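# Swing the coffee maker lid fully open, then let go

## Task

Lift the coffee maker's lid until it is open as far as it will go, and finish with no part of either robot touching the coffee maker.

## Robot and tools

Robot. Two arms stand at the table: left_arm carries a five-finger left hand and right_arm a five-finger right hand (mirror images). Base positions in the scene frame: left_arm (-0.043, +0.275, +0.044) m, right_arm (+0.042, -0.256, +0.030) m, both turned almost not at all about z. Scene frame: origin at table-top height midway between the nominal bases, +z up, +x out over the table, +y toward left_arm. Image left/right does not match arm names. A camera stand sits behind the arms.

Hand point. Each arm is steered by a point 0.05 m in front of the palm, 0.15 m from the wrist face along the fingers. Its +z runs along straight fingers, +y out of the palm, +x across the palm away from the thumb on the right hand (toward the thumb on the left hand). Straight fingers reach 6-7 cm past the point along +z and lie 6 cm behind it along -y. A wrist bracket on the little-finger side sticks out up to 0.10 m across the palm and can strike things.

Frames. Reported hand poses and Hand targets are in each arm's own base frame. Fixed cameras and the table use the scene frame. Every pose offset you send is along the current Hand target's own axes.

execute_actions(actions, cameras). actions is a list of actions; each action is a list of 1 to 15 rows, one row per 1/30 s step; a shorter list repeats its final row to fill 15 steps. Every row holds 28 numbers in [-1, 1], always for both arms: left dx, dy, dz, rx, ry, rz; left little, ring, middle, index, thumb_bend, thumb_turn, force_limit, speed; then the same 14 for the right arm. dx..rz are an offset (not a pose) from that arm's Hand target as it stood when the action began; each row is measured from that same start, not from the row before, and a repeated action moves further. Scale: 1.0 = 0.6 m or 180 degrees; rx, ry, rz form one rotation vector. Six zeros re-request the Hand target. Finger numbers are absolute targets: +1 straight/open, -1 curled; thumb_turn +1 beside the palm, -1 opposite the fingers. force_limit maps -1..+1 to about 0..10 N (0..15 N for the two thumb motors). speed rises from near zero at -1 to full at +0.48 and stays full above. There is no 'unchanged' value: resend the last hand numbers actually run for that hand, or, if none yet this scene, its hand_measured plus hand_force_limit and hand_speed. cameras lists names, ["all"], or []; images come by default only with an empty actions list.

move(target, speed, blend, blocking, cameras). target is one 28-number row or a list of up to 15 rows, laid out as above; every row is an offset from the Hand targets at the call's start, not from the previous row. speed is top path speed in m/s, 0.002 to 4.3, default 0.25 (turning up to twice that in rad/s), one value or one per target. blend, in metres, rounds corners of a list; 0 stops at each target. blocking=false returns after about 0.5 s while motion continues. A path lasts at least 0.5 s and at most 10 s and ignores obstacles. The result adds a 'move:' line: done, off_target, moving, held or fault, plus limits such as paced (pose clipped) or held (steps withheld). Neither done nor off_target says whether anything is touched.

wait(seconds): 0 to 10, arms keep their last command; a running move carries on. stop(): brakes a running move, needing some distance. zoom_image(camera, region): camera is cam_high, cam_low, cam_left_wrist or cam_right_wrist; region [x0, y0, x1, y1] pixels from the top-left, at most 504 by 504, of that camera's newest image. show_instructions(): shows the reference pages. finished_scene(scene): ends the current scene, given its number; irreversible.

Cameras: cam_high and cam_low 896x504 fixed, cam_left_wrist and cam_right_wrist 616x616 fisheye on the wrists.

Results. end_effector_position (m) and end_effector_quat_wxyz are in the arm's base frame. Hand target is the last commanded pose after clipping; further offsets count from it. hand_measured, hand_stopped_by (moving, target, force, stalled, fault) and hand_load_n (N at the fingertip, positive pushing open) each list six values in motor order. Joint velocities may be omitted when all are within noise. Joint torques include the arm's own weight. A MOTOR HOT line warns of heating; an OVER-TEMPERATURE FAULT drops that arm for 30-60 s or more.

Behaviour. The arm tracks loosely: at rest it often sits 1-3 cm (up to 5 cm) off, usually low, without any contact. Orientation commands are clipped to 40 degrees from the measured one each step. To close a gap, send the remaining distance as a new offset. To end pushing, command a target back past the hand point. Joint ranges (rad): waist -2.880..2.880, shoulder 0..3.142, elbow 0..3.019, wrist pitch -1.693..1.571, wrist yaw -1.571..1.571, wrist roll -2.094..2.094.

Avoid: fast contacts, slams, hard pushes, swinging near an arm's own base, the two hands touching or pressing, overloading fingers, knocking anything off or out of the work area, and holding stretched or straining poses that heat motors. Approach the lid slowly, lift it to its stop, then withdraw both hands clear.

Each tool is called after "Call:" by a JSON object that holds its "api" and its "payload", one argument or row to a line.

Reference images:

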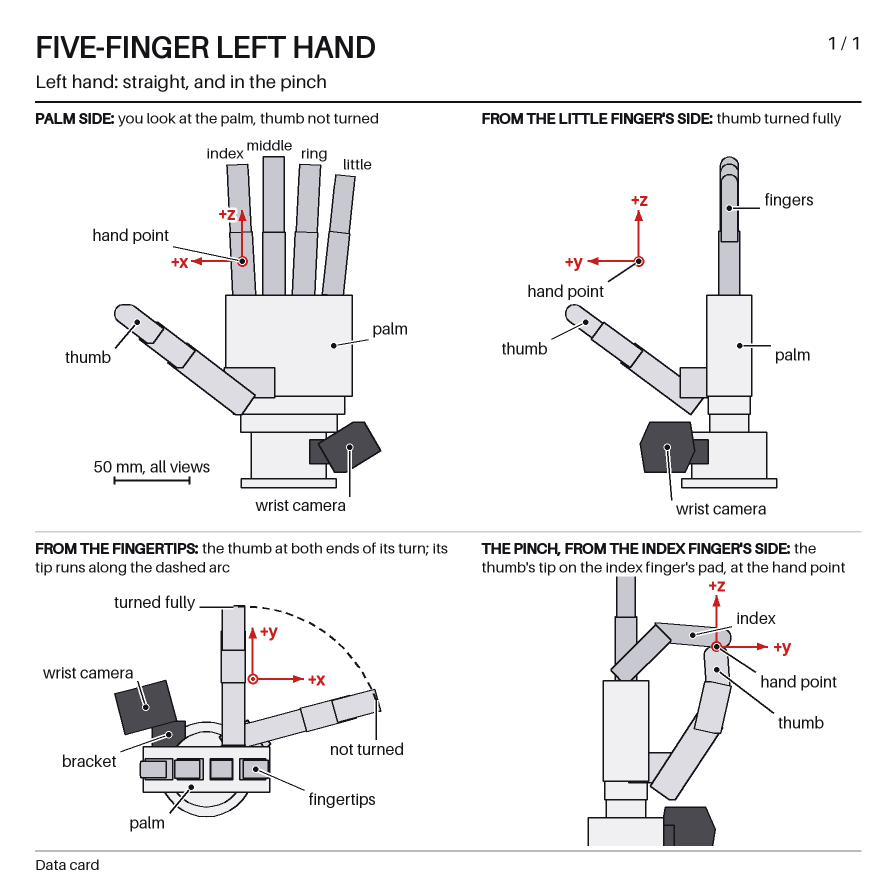

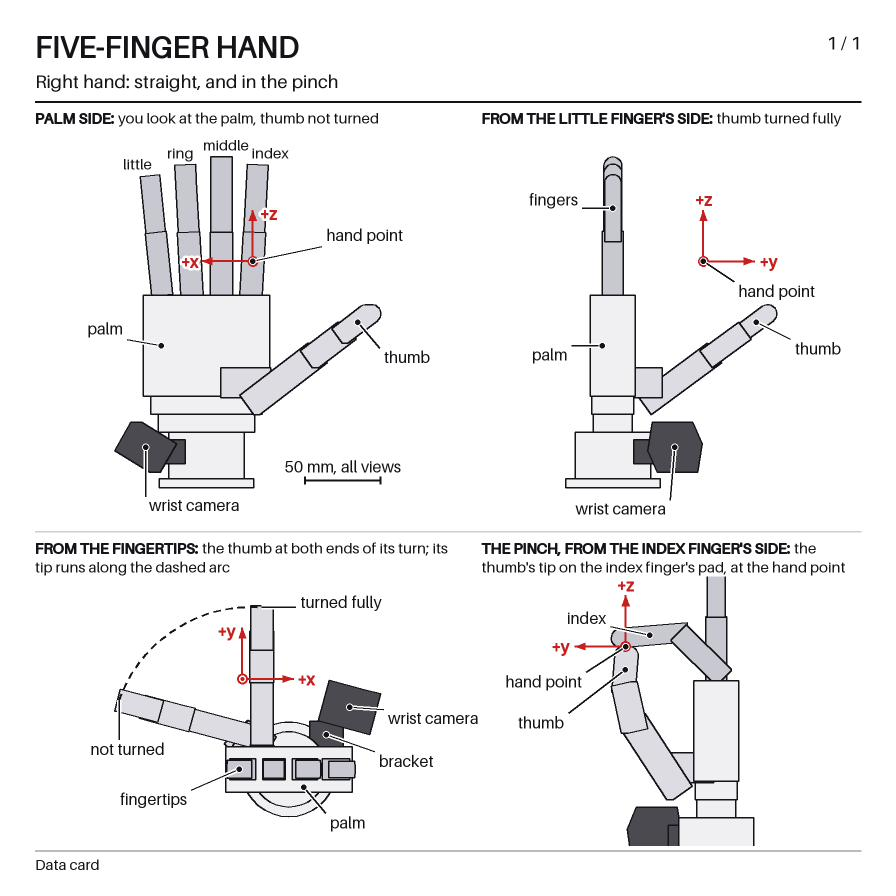

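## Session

Call:
{"api": "execute_actions", "payload": {
  "actions": []
}}

Call:
{"api": "zoom_image", "payload": {
  "camera": "cam_high",
  "region": [340, 250, 580, 504]
}}

Call:
{"api": "zoom_image", "payload": {
  "camera": "cam_low",
  "region": [340, 100, 560, 320]
}}

Call:
{"api": "zoom_image", "payload": {
  "camera": "cam_right_wrist",
  "region": [220, 250, 560, 560]
}}

Call:
{"api": "zoom_image", "payload": {
  "camera": "cam_left_wrist",
  "region": [220, 250, 560, 560]
}}

Scene clock: 0.00 s.
left_arm: end_effector_position=(+0.2349, -0.0282, +0.2984) hand_measured=(+1.000, +1.000, +1.000, +1.000, +1.000, +1.000) hand_load_n=(+0.0, +0.0, +0.0, +0.0, +0.0, +0.0) hand_stopped_by=(target, target, target, target, target, target) hand_force_limit=0.00 hand_speed=-0.80 end_effector_quat_wxyz=(+0.374, -0.615, +0.691, -0.074) | right_arm: end_effector_position=(+0.3590, -0.3128, +0.2882) hand_measured=(+1.000, +1.000, +1.000, +1.000, +1.000, +1.000) hand_load_n=(+0.0, +0.0, +0.0, +0.0, +0.0, +0.0) hand_stopped_by=(target, target, target, target, target, target) hand_force_limit=0.00 hand_speed=-0.80 end_effector_quat_wxyz=(+0.166, -0.118, +0.674, -0.710)
Joint positions: left_arm=[-0.47 0.729 1.035 -1.385 -0.635 -0.189] | right_arm=[-0.522 0.974 0.56 0.493 0.644 0.007]
Joint velocities: within noise
Joint torques (N m): no reading
Heat: left arm: hottest shoulder 28 °C; right arm: hottest waist 28 °C.
Hand target: left_arm +0.2389, -0.0290, +0.3118; +0.382, -0.615, +0.684, -0.089 | right_arm +0.3642, -0.3149, +0.3107; +0.180, -0.107, +0.663, -0.719
camera_calibration:
cam_left_wrist: T_world_to_cam=[[0.752621, -0.496174, 0.432866, -0.322996], [-0.504761, -0.856899, -0.104598, 0.120879], [0.422821, -0.139771, -0.89537, 0.277223], [0, 0, 0, 1]] pos_world=[0.186893, -0.0179334, 0.400675]
cam_right_wrist: T_world_to_cam=[[-0.194247, -0.168479, -0.966376, 0.295618], [0.541619, 0.802945, -0.248855, 0.122836], [0.817873, -0.571747, -0.0647176, -0.337223], [0, 0, 0, 1]] pos_world=[0.266699, -0.241632, 0.294423]

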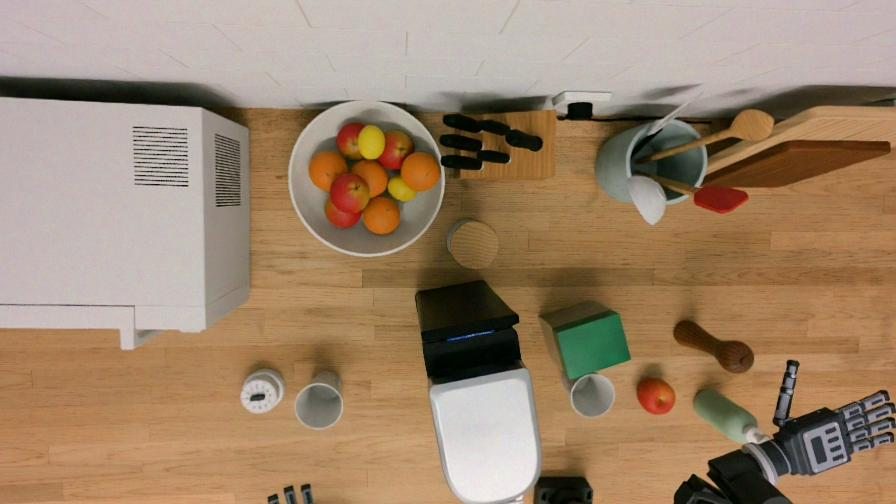

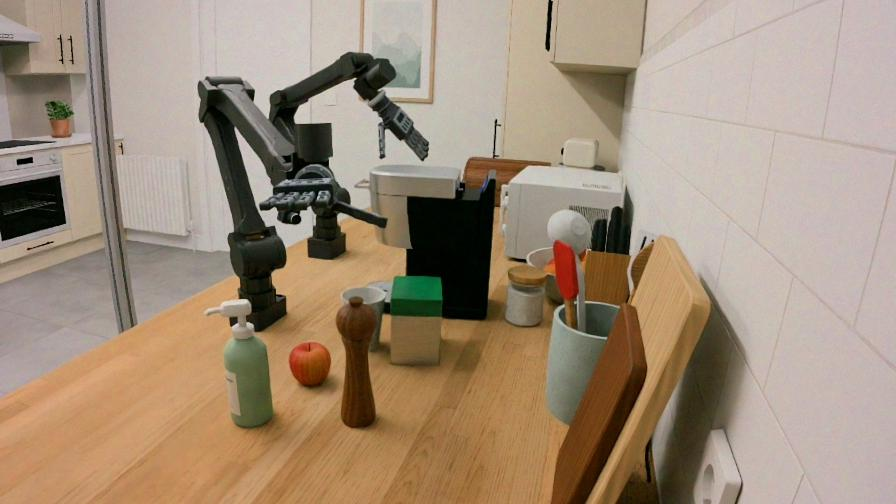

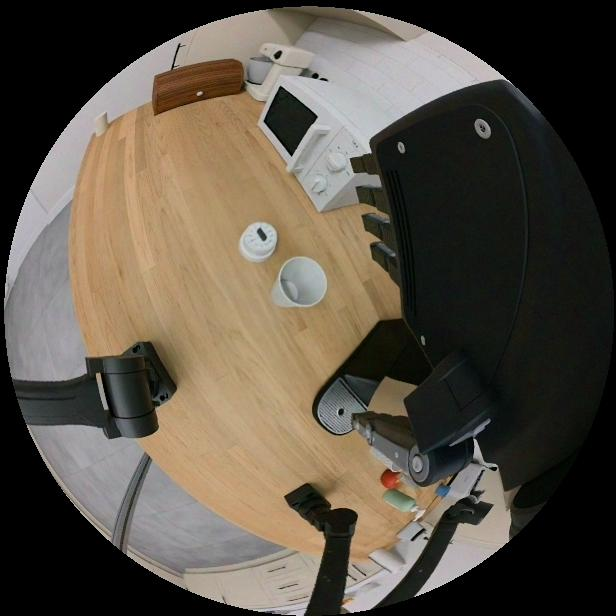

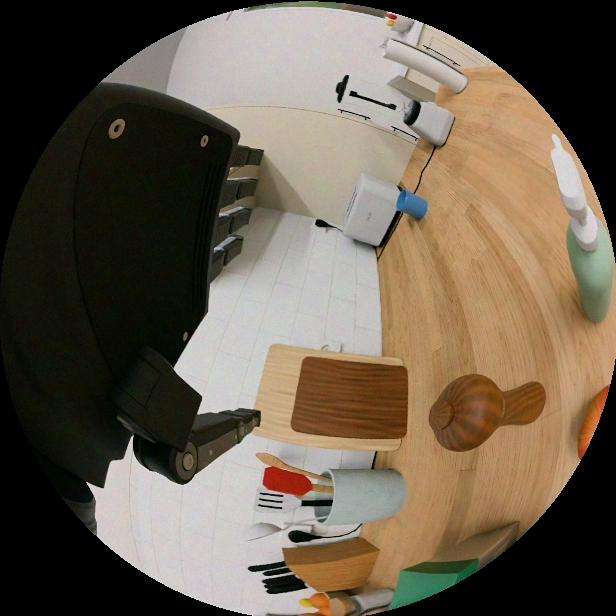

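Scaled by 1.984.

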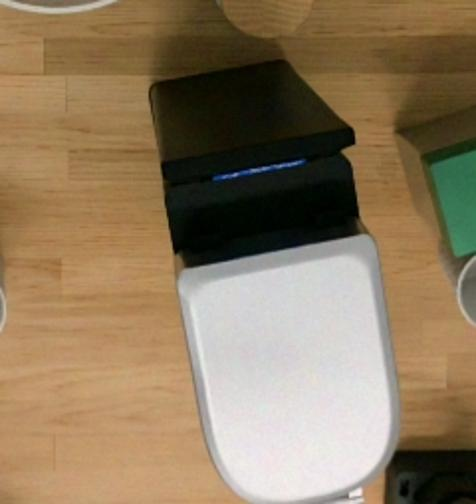

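Scaled by 2.291.

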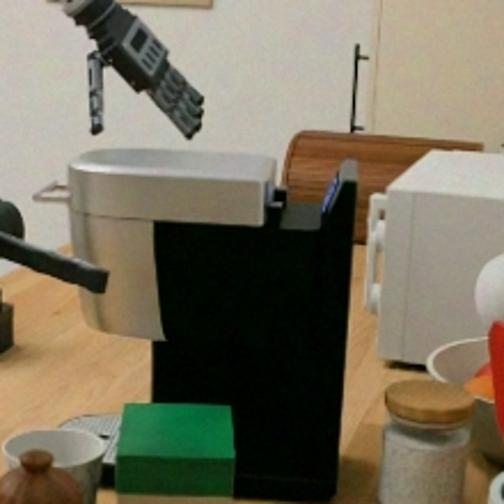

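Scaled by 1.482 from the camera's 616x616 image, which has a finer 880x880 frame.

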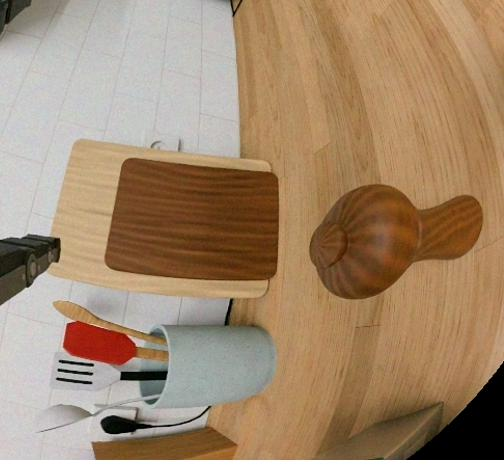

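Scaled by 1.482 from the camera's 616x616 image, which has a finer 880x880 frame.

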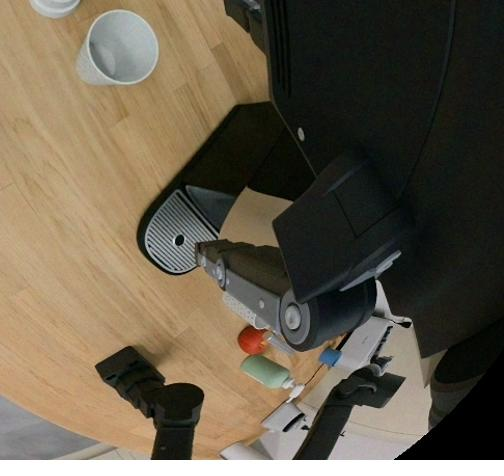

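Call:
{"api": "move", "payload": {
  "target": [
    [0.1855,0.0653,-0.0418,-0.0342,0.5162,-0.3714,1,1,1,1,1,-1,0,0,0,0,0,0,0,0,1,1,1,1,1,1,0,-0.8],
    [0.3518,0.1222,-0.0575,-0.1103,0.5807,-0.2711,1,1,1,1,1,-1,0,0,0,0,0,0,0,0,1,1,1,1,1,1,0,-0.8]
  ],
  "speed": [0.4,0.25],
  "blend": [0.03,0],
  "cameras": ["all"]
}}

Call:
{"api": "zoom_image", "payload": {
  "camera": "cam_left_wrist",
  "region": [180, 130, 440, 390]
}}

Call:
{"api": "zoom_image", "payload": {
  "camera": "cam_low",
  "region": [320, 130, 460, 250]
}}

Call:
{"api": "zoom_image", "payload": {
  "camera": "cam_high",
  "region": [400, 400, 560, 504]
}}

Scene clock: 10.77 s.
left_arm: end_effector_position=(+0.1726, -0.2148, +0.2032) hand_measured=(+1.000, +1.000, +1.000, +1.000, +1.000, -1.000) hand_load_n=(+0.0, +0.0, +0.0, +0.0, +0.0, +0.0) hand_stopped_by=(target, target, target, target, target, target) hand_force_limit=0.00 hand_speed=0.00 end_effector_quat_wxyz=(+0.438, +0.558, -0.441, +0.551) | right_arm: end_effector_position=(+0.3590, -0.3128, +0.2882) hand_measured=(+1.000, +1.000, +1.000, +1.000, +1.000, +1.000) hand_load_n=(+0.0, +0.0, +0.0, +0.0, +0.0, +0.0) hand_stopped_by=(target, target, target, target, target, target) hand_force_limit=0.00 hand_speed=-0.80 end_effector_quat_wxyz=(+0.166, -0.118, +0.674, -0.710)
Joint positions: left_arm=[-0.06 1.083 0.09 0.959 1.28 -1.54] | right_arm=[-0.522 0.974 0.56 0.493 0.644 0.007]
Joint torques (N m): left_arm=[-0.79 -1.79 4.92 2.07 -0.14 -0.13] | right_arm=[-0.44 -3.43 9.89 2.11 0.09 -0.15]
Heat: left arm: hottest shoulder 28 °C; right arm: hottest waist 28 °C.
Hand target: left_arm +0.1707, -0.2163, +0.2053; +0.442, +0.552, -0.442, +0.552 | right_arm +0.3642, -0.3149, +0.3107; +0.180, -0.107, +0.663, -0.719
Off the commanded pose: left_arm 0.003 m, 1 deg | right_arm 0.023 m, 3 deg.
move: off_target (right_arm)
camera_calibration:
cam_left_wrist: T_world_to_cam=[[0.926049, 0.242363, 0.289298, -0.169543], [-0.372006, 0.45701, 0.807931, -0.00661858], [0.0636007, -0.855805, 0.513374, -0.185846], [0, 0, 0, 1]] pos_world=[0.166363, -0.114932, 0.149804]
cam_right_wrist: T_world_to_cam=[[-0.194247, -0.168479, -0.966376, 0.295618], [0.541619, 0.802945, -0.248855, 0.122836], [0.817873, -0.571747, -0.0647176, -0.337223], [0, 0, 0, 1]] pos_world=[0.266699, -0.241632, 0.294423]

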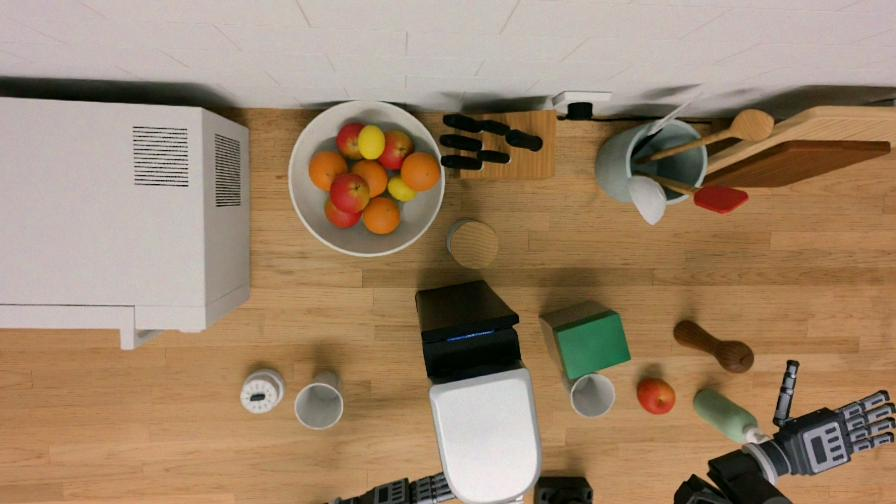

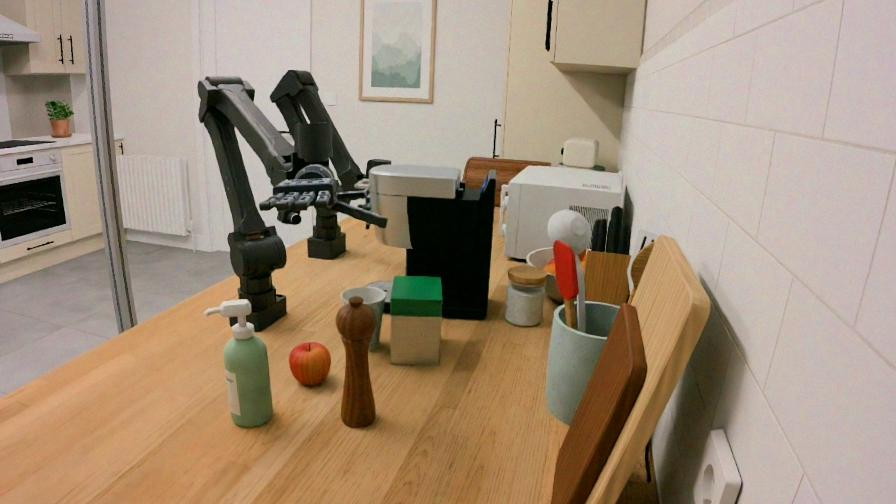

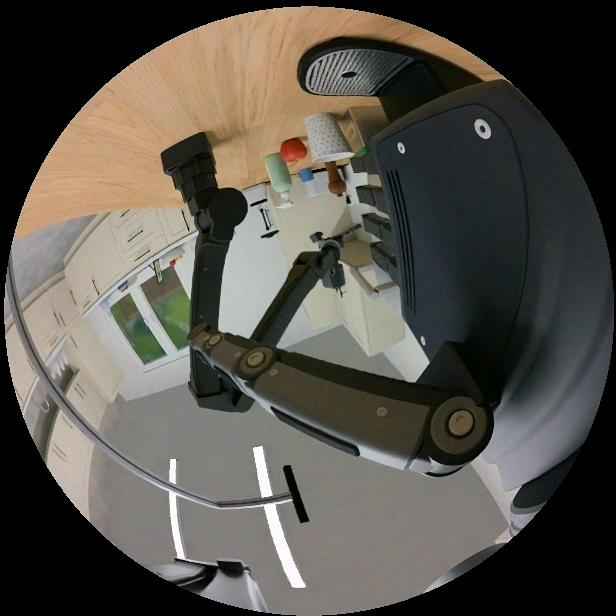

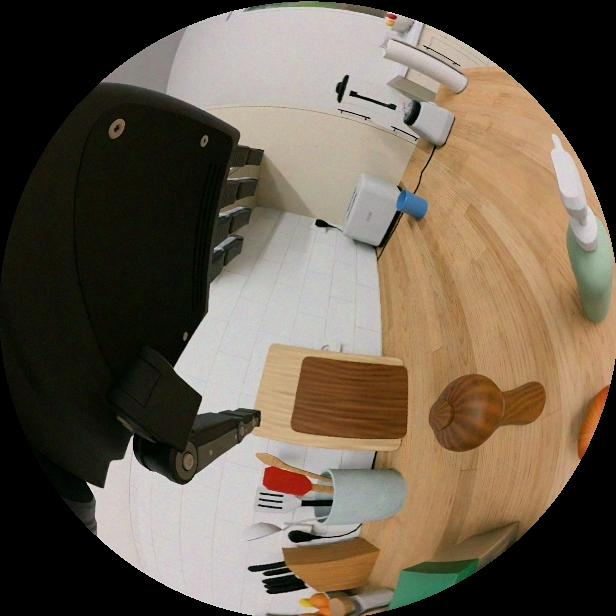

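Scaled by 1.938 from the camera's 616x616 image, which has a finer 880x880 frame.

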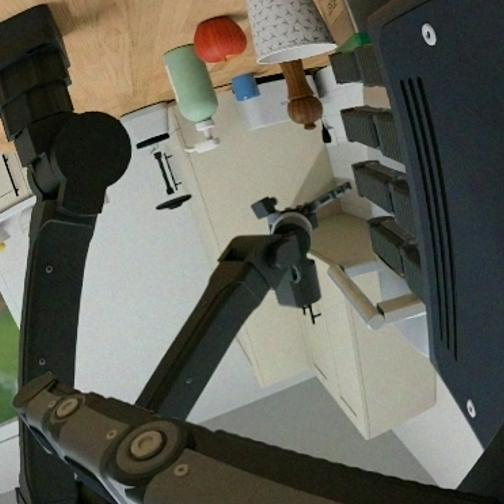

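Scaled by 3.600.

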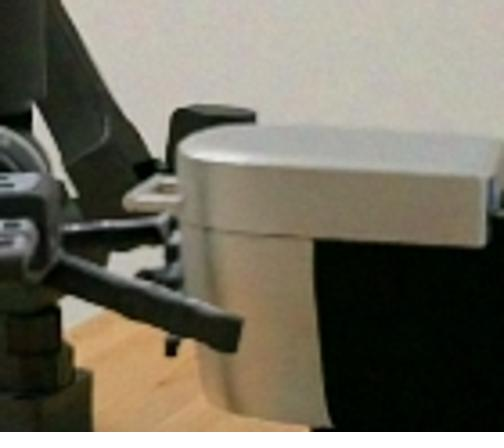

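Scaled by 3.150.

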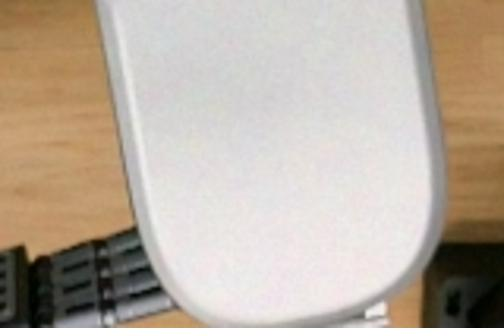

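Call:
{"api": "zoom_image", "payload": {
  "camera": "cam_left_wrist",
  "region": [330, 240, 420, 330]
}}

Call:
{"api": "zoom_image", "payload": {
  "camera": "cam_low",
  "region": [340, 160, 400, 230]
}}

Scaled by 5.600 from the camera's 616x616 image, which has a finer 880x880 frame.

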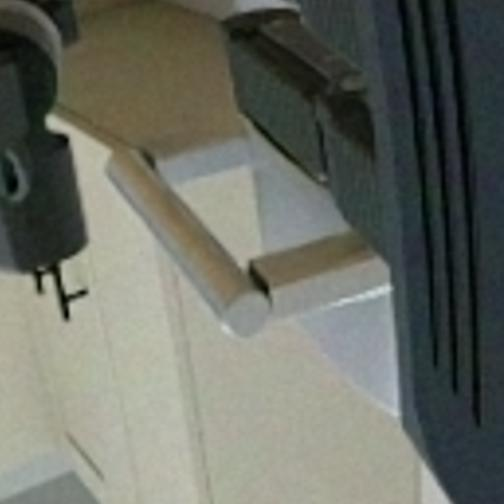

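Scaled by 7.200.

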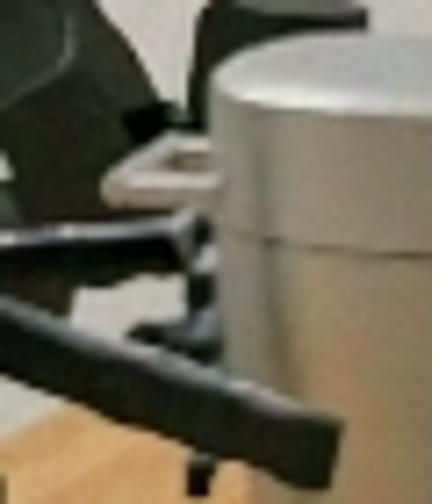

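Call:
{"api": "move", "payload": {
  "target": [0,0.0047,0.1918,-0.0089,0,0,1,1,1,1,1,-1,0,0,0,0,0,0,0,0,1,1,1,1,1,1,0,-0.8],
  "speed": 0.2,
  "cameras": ["cam_high","cam_left_wrist","cam_low"]
}}

Call:
{"api": "zoom_image", "payload": {
  "camera": "cam_left_wrist",
  "region": [330, 220, 460, 380]
}}

Call:
{"api": "zoom_image", "payload": {
  "camera": "cam_low",
  "region": [330, 150, 400, 230]
}}

Call:
{"api": "zoom_image", "payload": {
  "camera": "cam_high",
  "region": [420, 430, 560, 504]
}}

Scene clock: 14.33 s.
left_arm: end_effector_position=(+0.1858, -0.3255, +0.1924) hand_measured=(+1.000, +1.000, +1.000, +1.000, +1.000, -1.000) hand_load_n=(+0.0, +0.0, +0.0, +0.0, +0.0, +0.0) hand_stopped_by=(target, target, target, target, target, target) hand_force_limit=0.00 hand_speed=0.00 end_effector_quat_wxyz=(+0.447, +0.559, -0.452, +0.532) | right_arm: end_effector_position=(+0.3590, -0.3128, +0.2882) hand_measured=(+1.000, +1.000, +1.000, +1.000, +1.000, +1.000) hand_load_n=(+0.0, +0.0, +0.0, +0.0, +0.0, -0.5) hand_stopped_by=(target, target, target, target, target, target) hand_force_limit=0.00 hand_speed=-0.80 end_effector_quat_wxyz=(+0.166, -0.118, +0.674, -0.710)
Joint positions: left_arm=[-0.533 1.336 0.217 1.068 0.846 -1.553] | right_arm=[-0.522 0.974 0.56 0.493 0.644 0.007]
Joint torques (N m): left_arm=[-0.85 -5.25 6.27 2.24 -0.11 -0.2] | right_arm=[-0.5 -3.49 9.92 2.1 0.1 -0.15]
Heat: left arm: hottest shoulder 28 °C; right arm: hottest waist 28 °C.
Hand target: left_arm +0.1931, -0.3293, +0.2053; +0.450, +0.546, -0.450, +0.546 | right_arm +0.3642, -0.3149, +0.3107; +0.180, -0.107, +0.663, -0.719
Off the commanded pose: left_arm 0.015 m, 2 deg | right_arm 0.023 m, 3 deg.
move: off_target (left_arm, right_arm)
camera_calibration:
cam_left_wrist: T_world_to_cam=[[0.940859, 0.200888, 0.272817, -0.164914], [-0.336219, 0.454426, 0.824896, 0.0468888], [0.041737, -0.867837, 0.495093, -0.272145], [0, 0, 0, 1]] pos_world=[0.182284, -0.224356, 0.14105]
Images, in order (width x height): cam_high 896x504, cam_low 896x504, cam_left_wrist 616x616.

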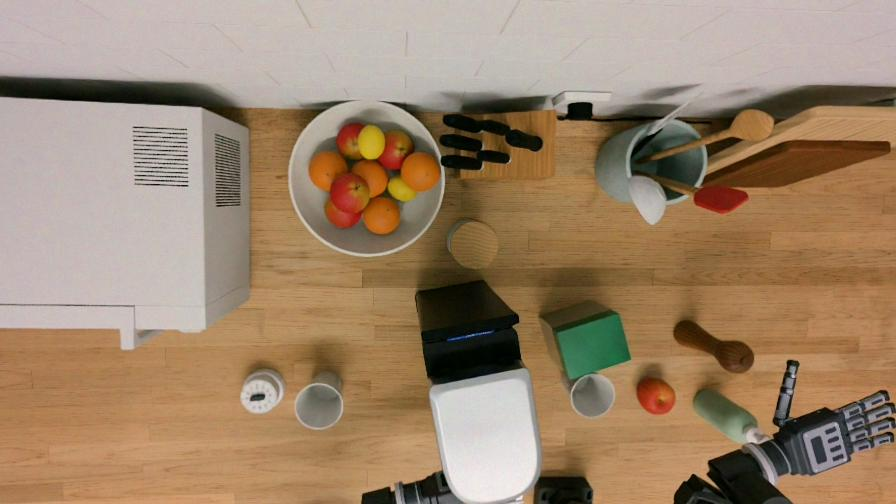

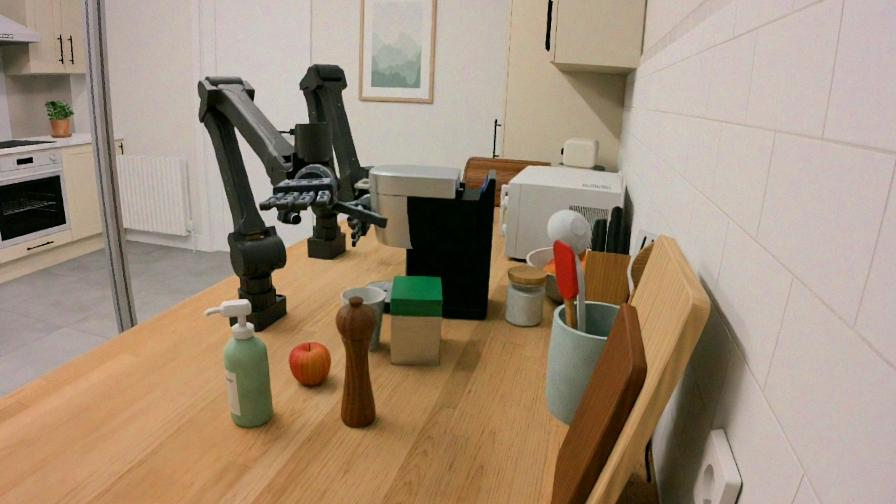

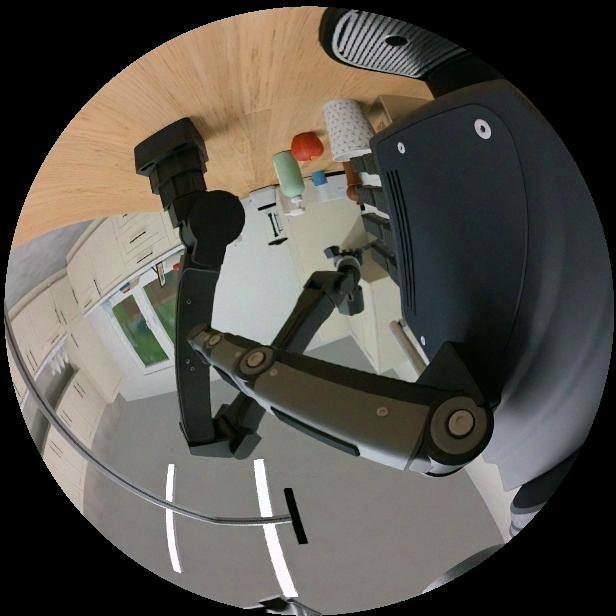

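Scaled by 3.150 from the camera's 616x616 image, which has a finer 880x880 frame.

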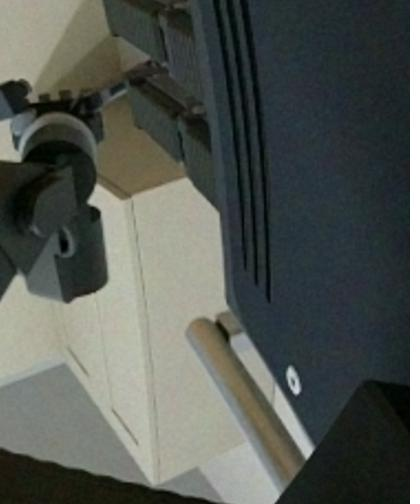

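Scaled by 6.300.

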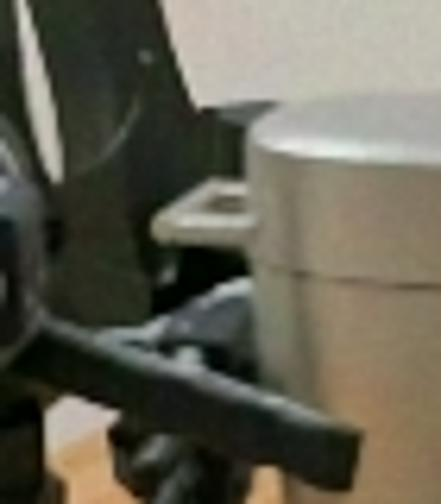

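Scaled by 3.600.

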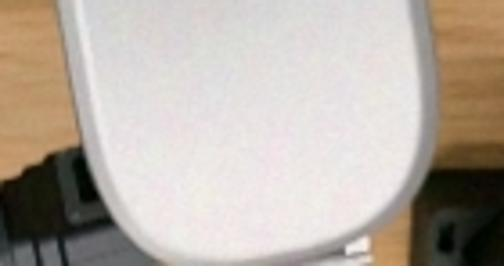

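Call:
{"api": "move", "payload": {
  "target": [
    [0.0628,-0.0088,0,0,0,0,1,1,1,1,1,-1,0,0,0,0,0,0,0,0,1,1,1,1,1,1,0,-0.8],
    [0.1312,-0.0105,0,0,0,-0.0222,1,1,1,1,1,-1,0,0,0,0,0,0,0,0,1,1,1,1,1,1,0,-0.8],
    [0.2015,-0.0242,0,0,0,-0.0556,1,1,1,1,1,-1,0,0,0,0,0,0,0,0,1,1,1,1,1,1,0,-0.8],
    [0.272,-0.0498,0,0,0,-0.1,1,1,1,1,1,-1,0,0,0,0,0,0,0,0,1,1,1,1,1,1,0,-0.8],
    [0.3595,-0.1057,0,0,0,-0.1389,1,1,1,1,1,-1,0,0,0,0,0,0,0,0,1,1,1,1,1,1,0,-0.8],
    [0.4198,-0.1747,0,0,0,-0.1389,1,1,1,1,1,-1,0,0,0,0,0,0,0,0,1,1,1,1,1,1,0,-0.8]
  ],
  "speed": [0.12,0.08,0.08,0.1,0.1,0.1],
  "blend": [0.015,0.015,0.015,0.015,0.015,0],
  "cameras": ["cam_high","cam_low","cam_left_wrist"]
}}

Call:
{"api": "zoom_image", "payload": {
  "camera": "cam_low",
  "region": [400, 60, 540, 200]
}}

Call:
{"api": "zoom_image", "payload": {
  "camera": "cam_high",
  "region": [380, 270, 560, 504]
}}

Scene clock: 20.57 s.
left_arm: end_effector_position=(+0.2927, -0.3071, +0.4324) hand_measured=(+1.000, +1.000, +1.000, +1.000, +1.000, -1.000) hand_load_n=(+0.0, +0.0, +0.0, +0.0, +0.0, +0.0) hand_stopped_by=(target, target, target, target, target, target) hand_force_limit=0.00 hand_speed=0.00 end_effector_quat_wxyz=(+0.553, +0.639, -0.317, +0.430) | right_arm: end_effector_position=(+0.3590, -0.3128, +0.2882) hand_measured=(+1.000, +1.000, +1.000, +1.000, +1.000, +1.000) hand_load_n=(+0.0, +0.0, +0.0, +0.0, +0.0, +0.0) hand_stopped_by=(target, target, target, target, target, target) hand_force_limit=0.00 hand_speed=-0.80 end_effector_quat_wxyz=(+0.166, -0.118, +0.674, -0.710)
Joint positions: left_arm=[-0.35 0.988 0.725 0.229 1.021 -1.991] | right_arm=[-0.522 0.974 0.56 0.493 0.644 0.007]
Joint torques (N m): left_arm=[0.09 -5.07 12.89 0.83 0.15 -0.18] | right_arm=[-0.32 -3.78 9.87 2.09 0.11 -0.15]
Heat: left arm: hottest shoulder 28 °C; right arm: hottest waist 28 °C.
Hand target: left_arm +0.2961, -0.3092, +0.4571; +0.557, +0.630, -0.321, +0.435 | right_arm +0.3642, -0.3149, +0.3107; +0.180, -0.107, +0.663, -0.719
Off the commanded pose: left_arm 0.025 m, 1 deg | right_arm 0.023 m, 3 deg.
move: off_target (left_arm, right_arm)
camera_calibration:
cam_left_wrist: T_world_to_cam=[[0.962223, 0.225296, -0.152871, -0.149344], [0.00887012, 0.535242, 0.844652, -0.208217], [0.272119, -0.814099, 0.513024, -0.438182], [0, 0, 0, 1]] pos_world=[0.264787, -0.211631, 0.377838]
Images, in order (width x height): cam_high 896x504, cam_low 896x504, cam_left_wrist 616x616.

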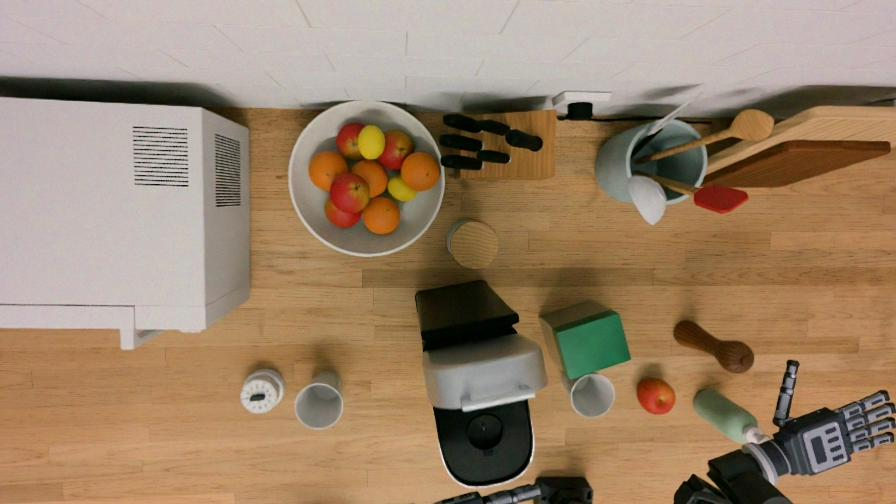

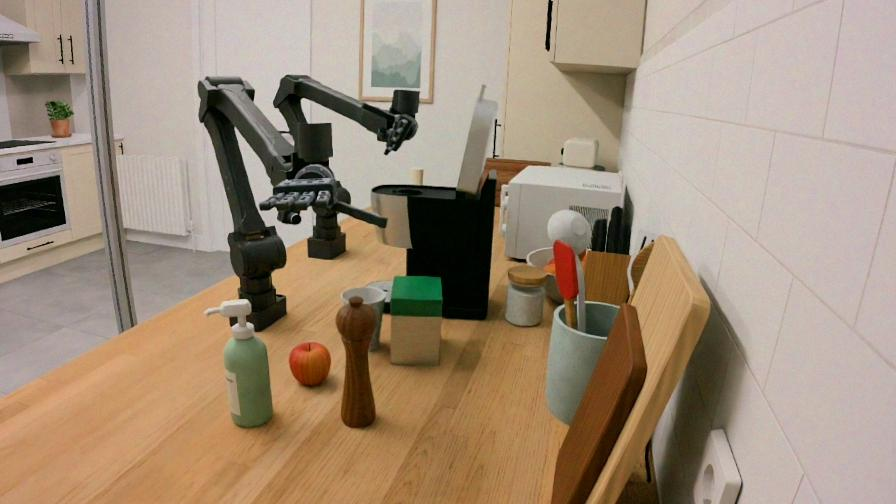

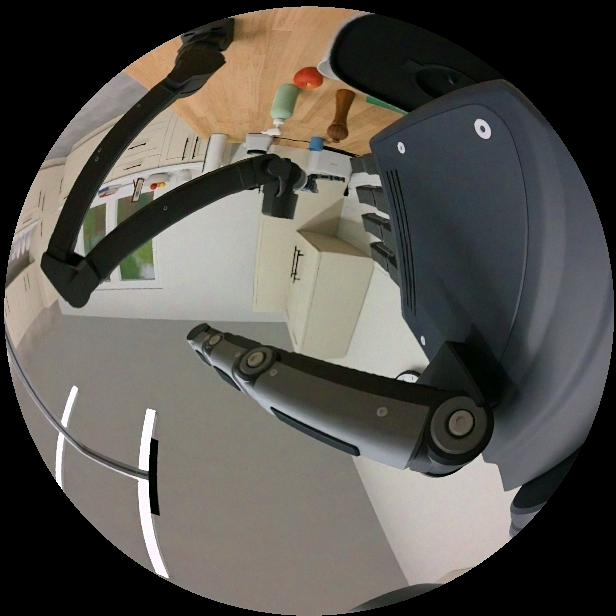

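Scaled by 3.600.

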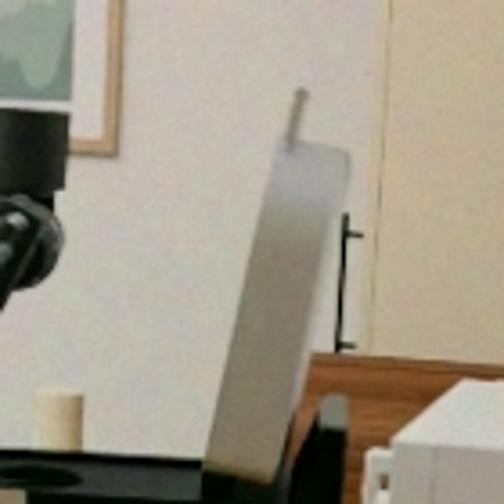

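Scaled by 2.154.

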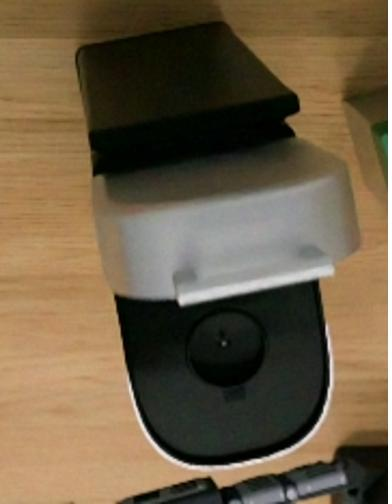

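Call:
{"api": "finished_scene", "payload": {
  "scene": 2
}}

The scene is finished: the task was done.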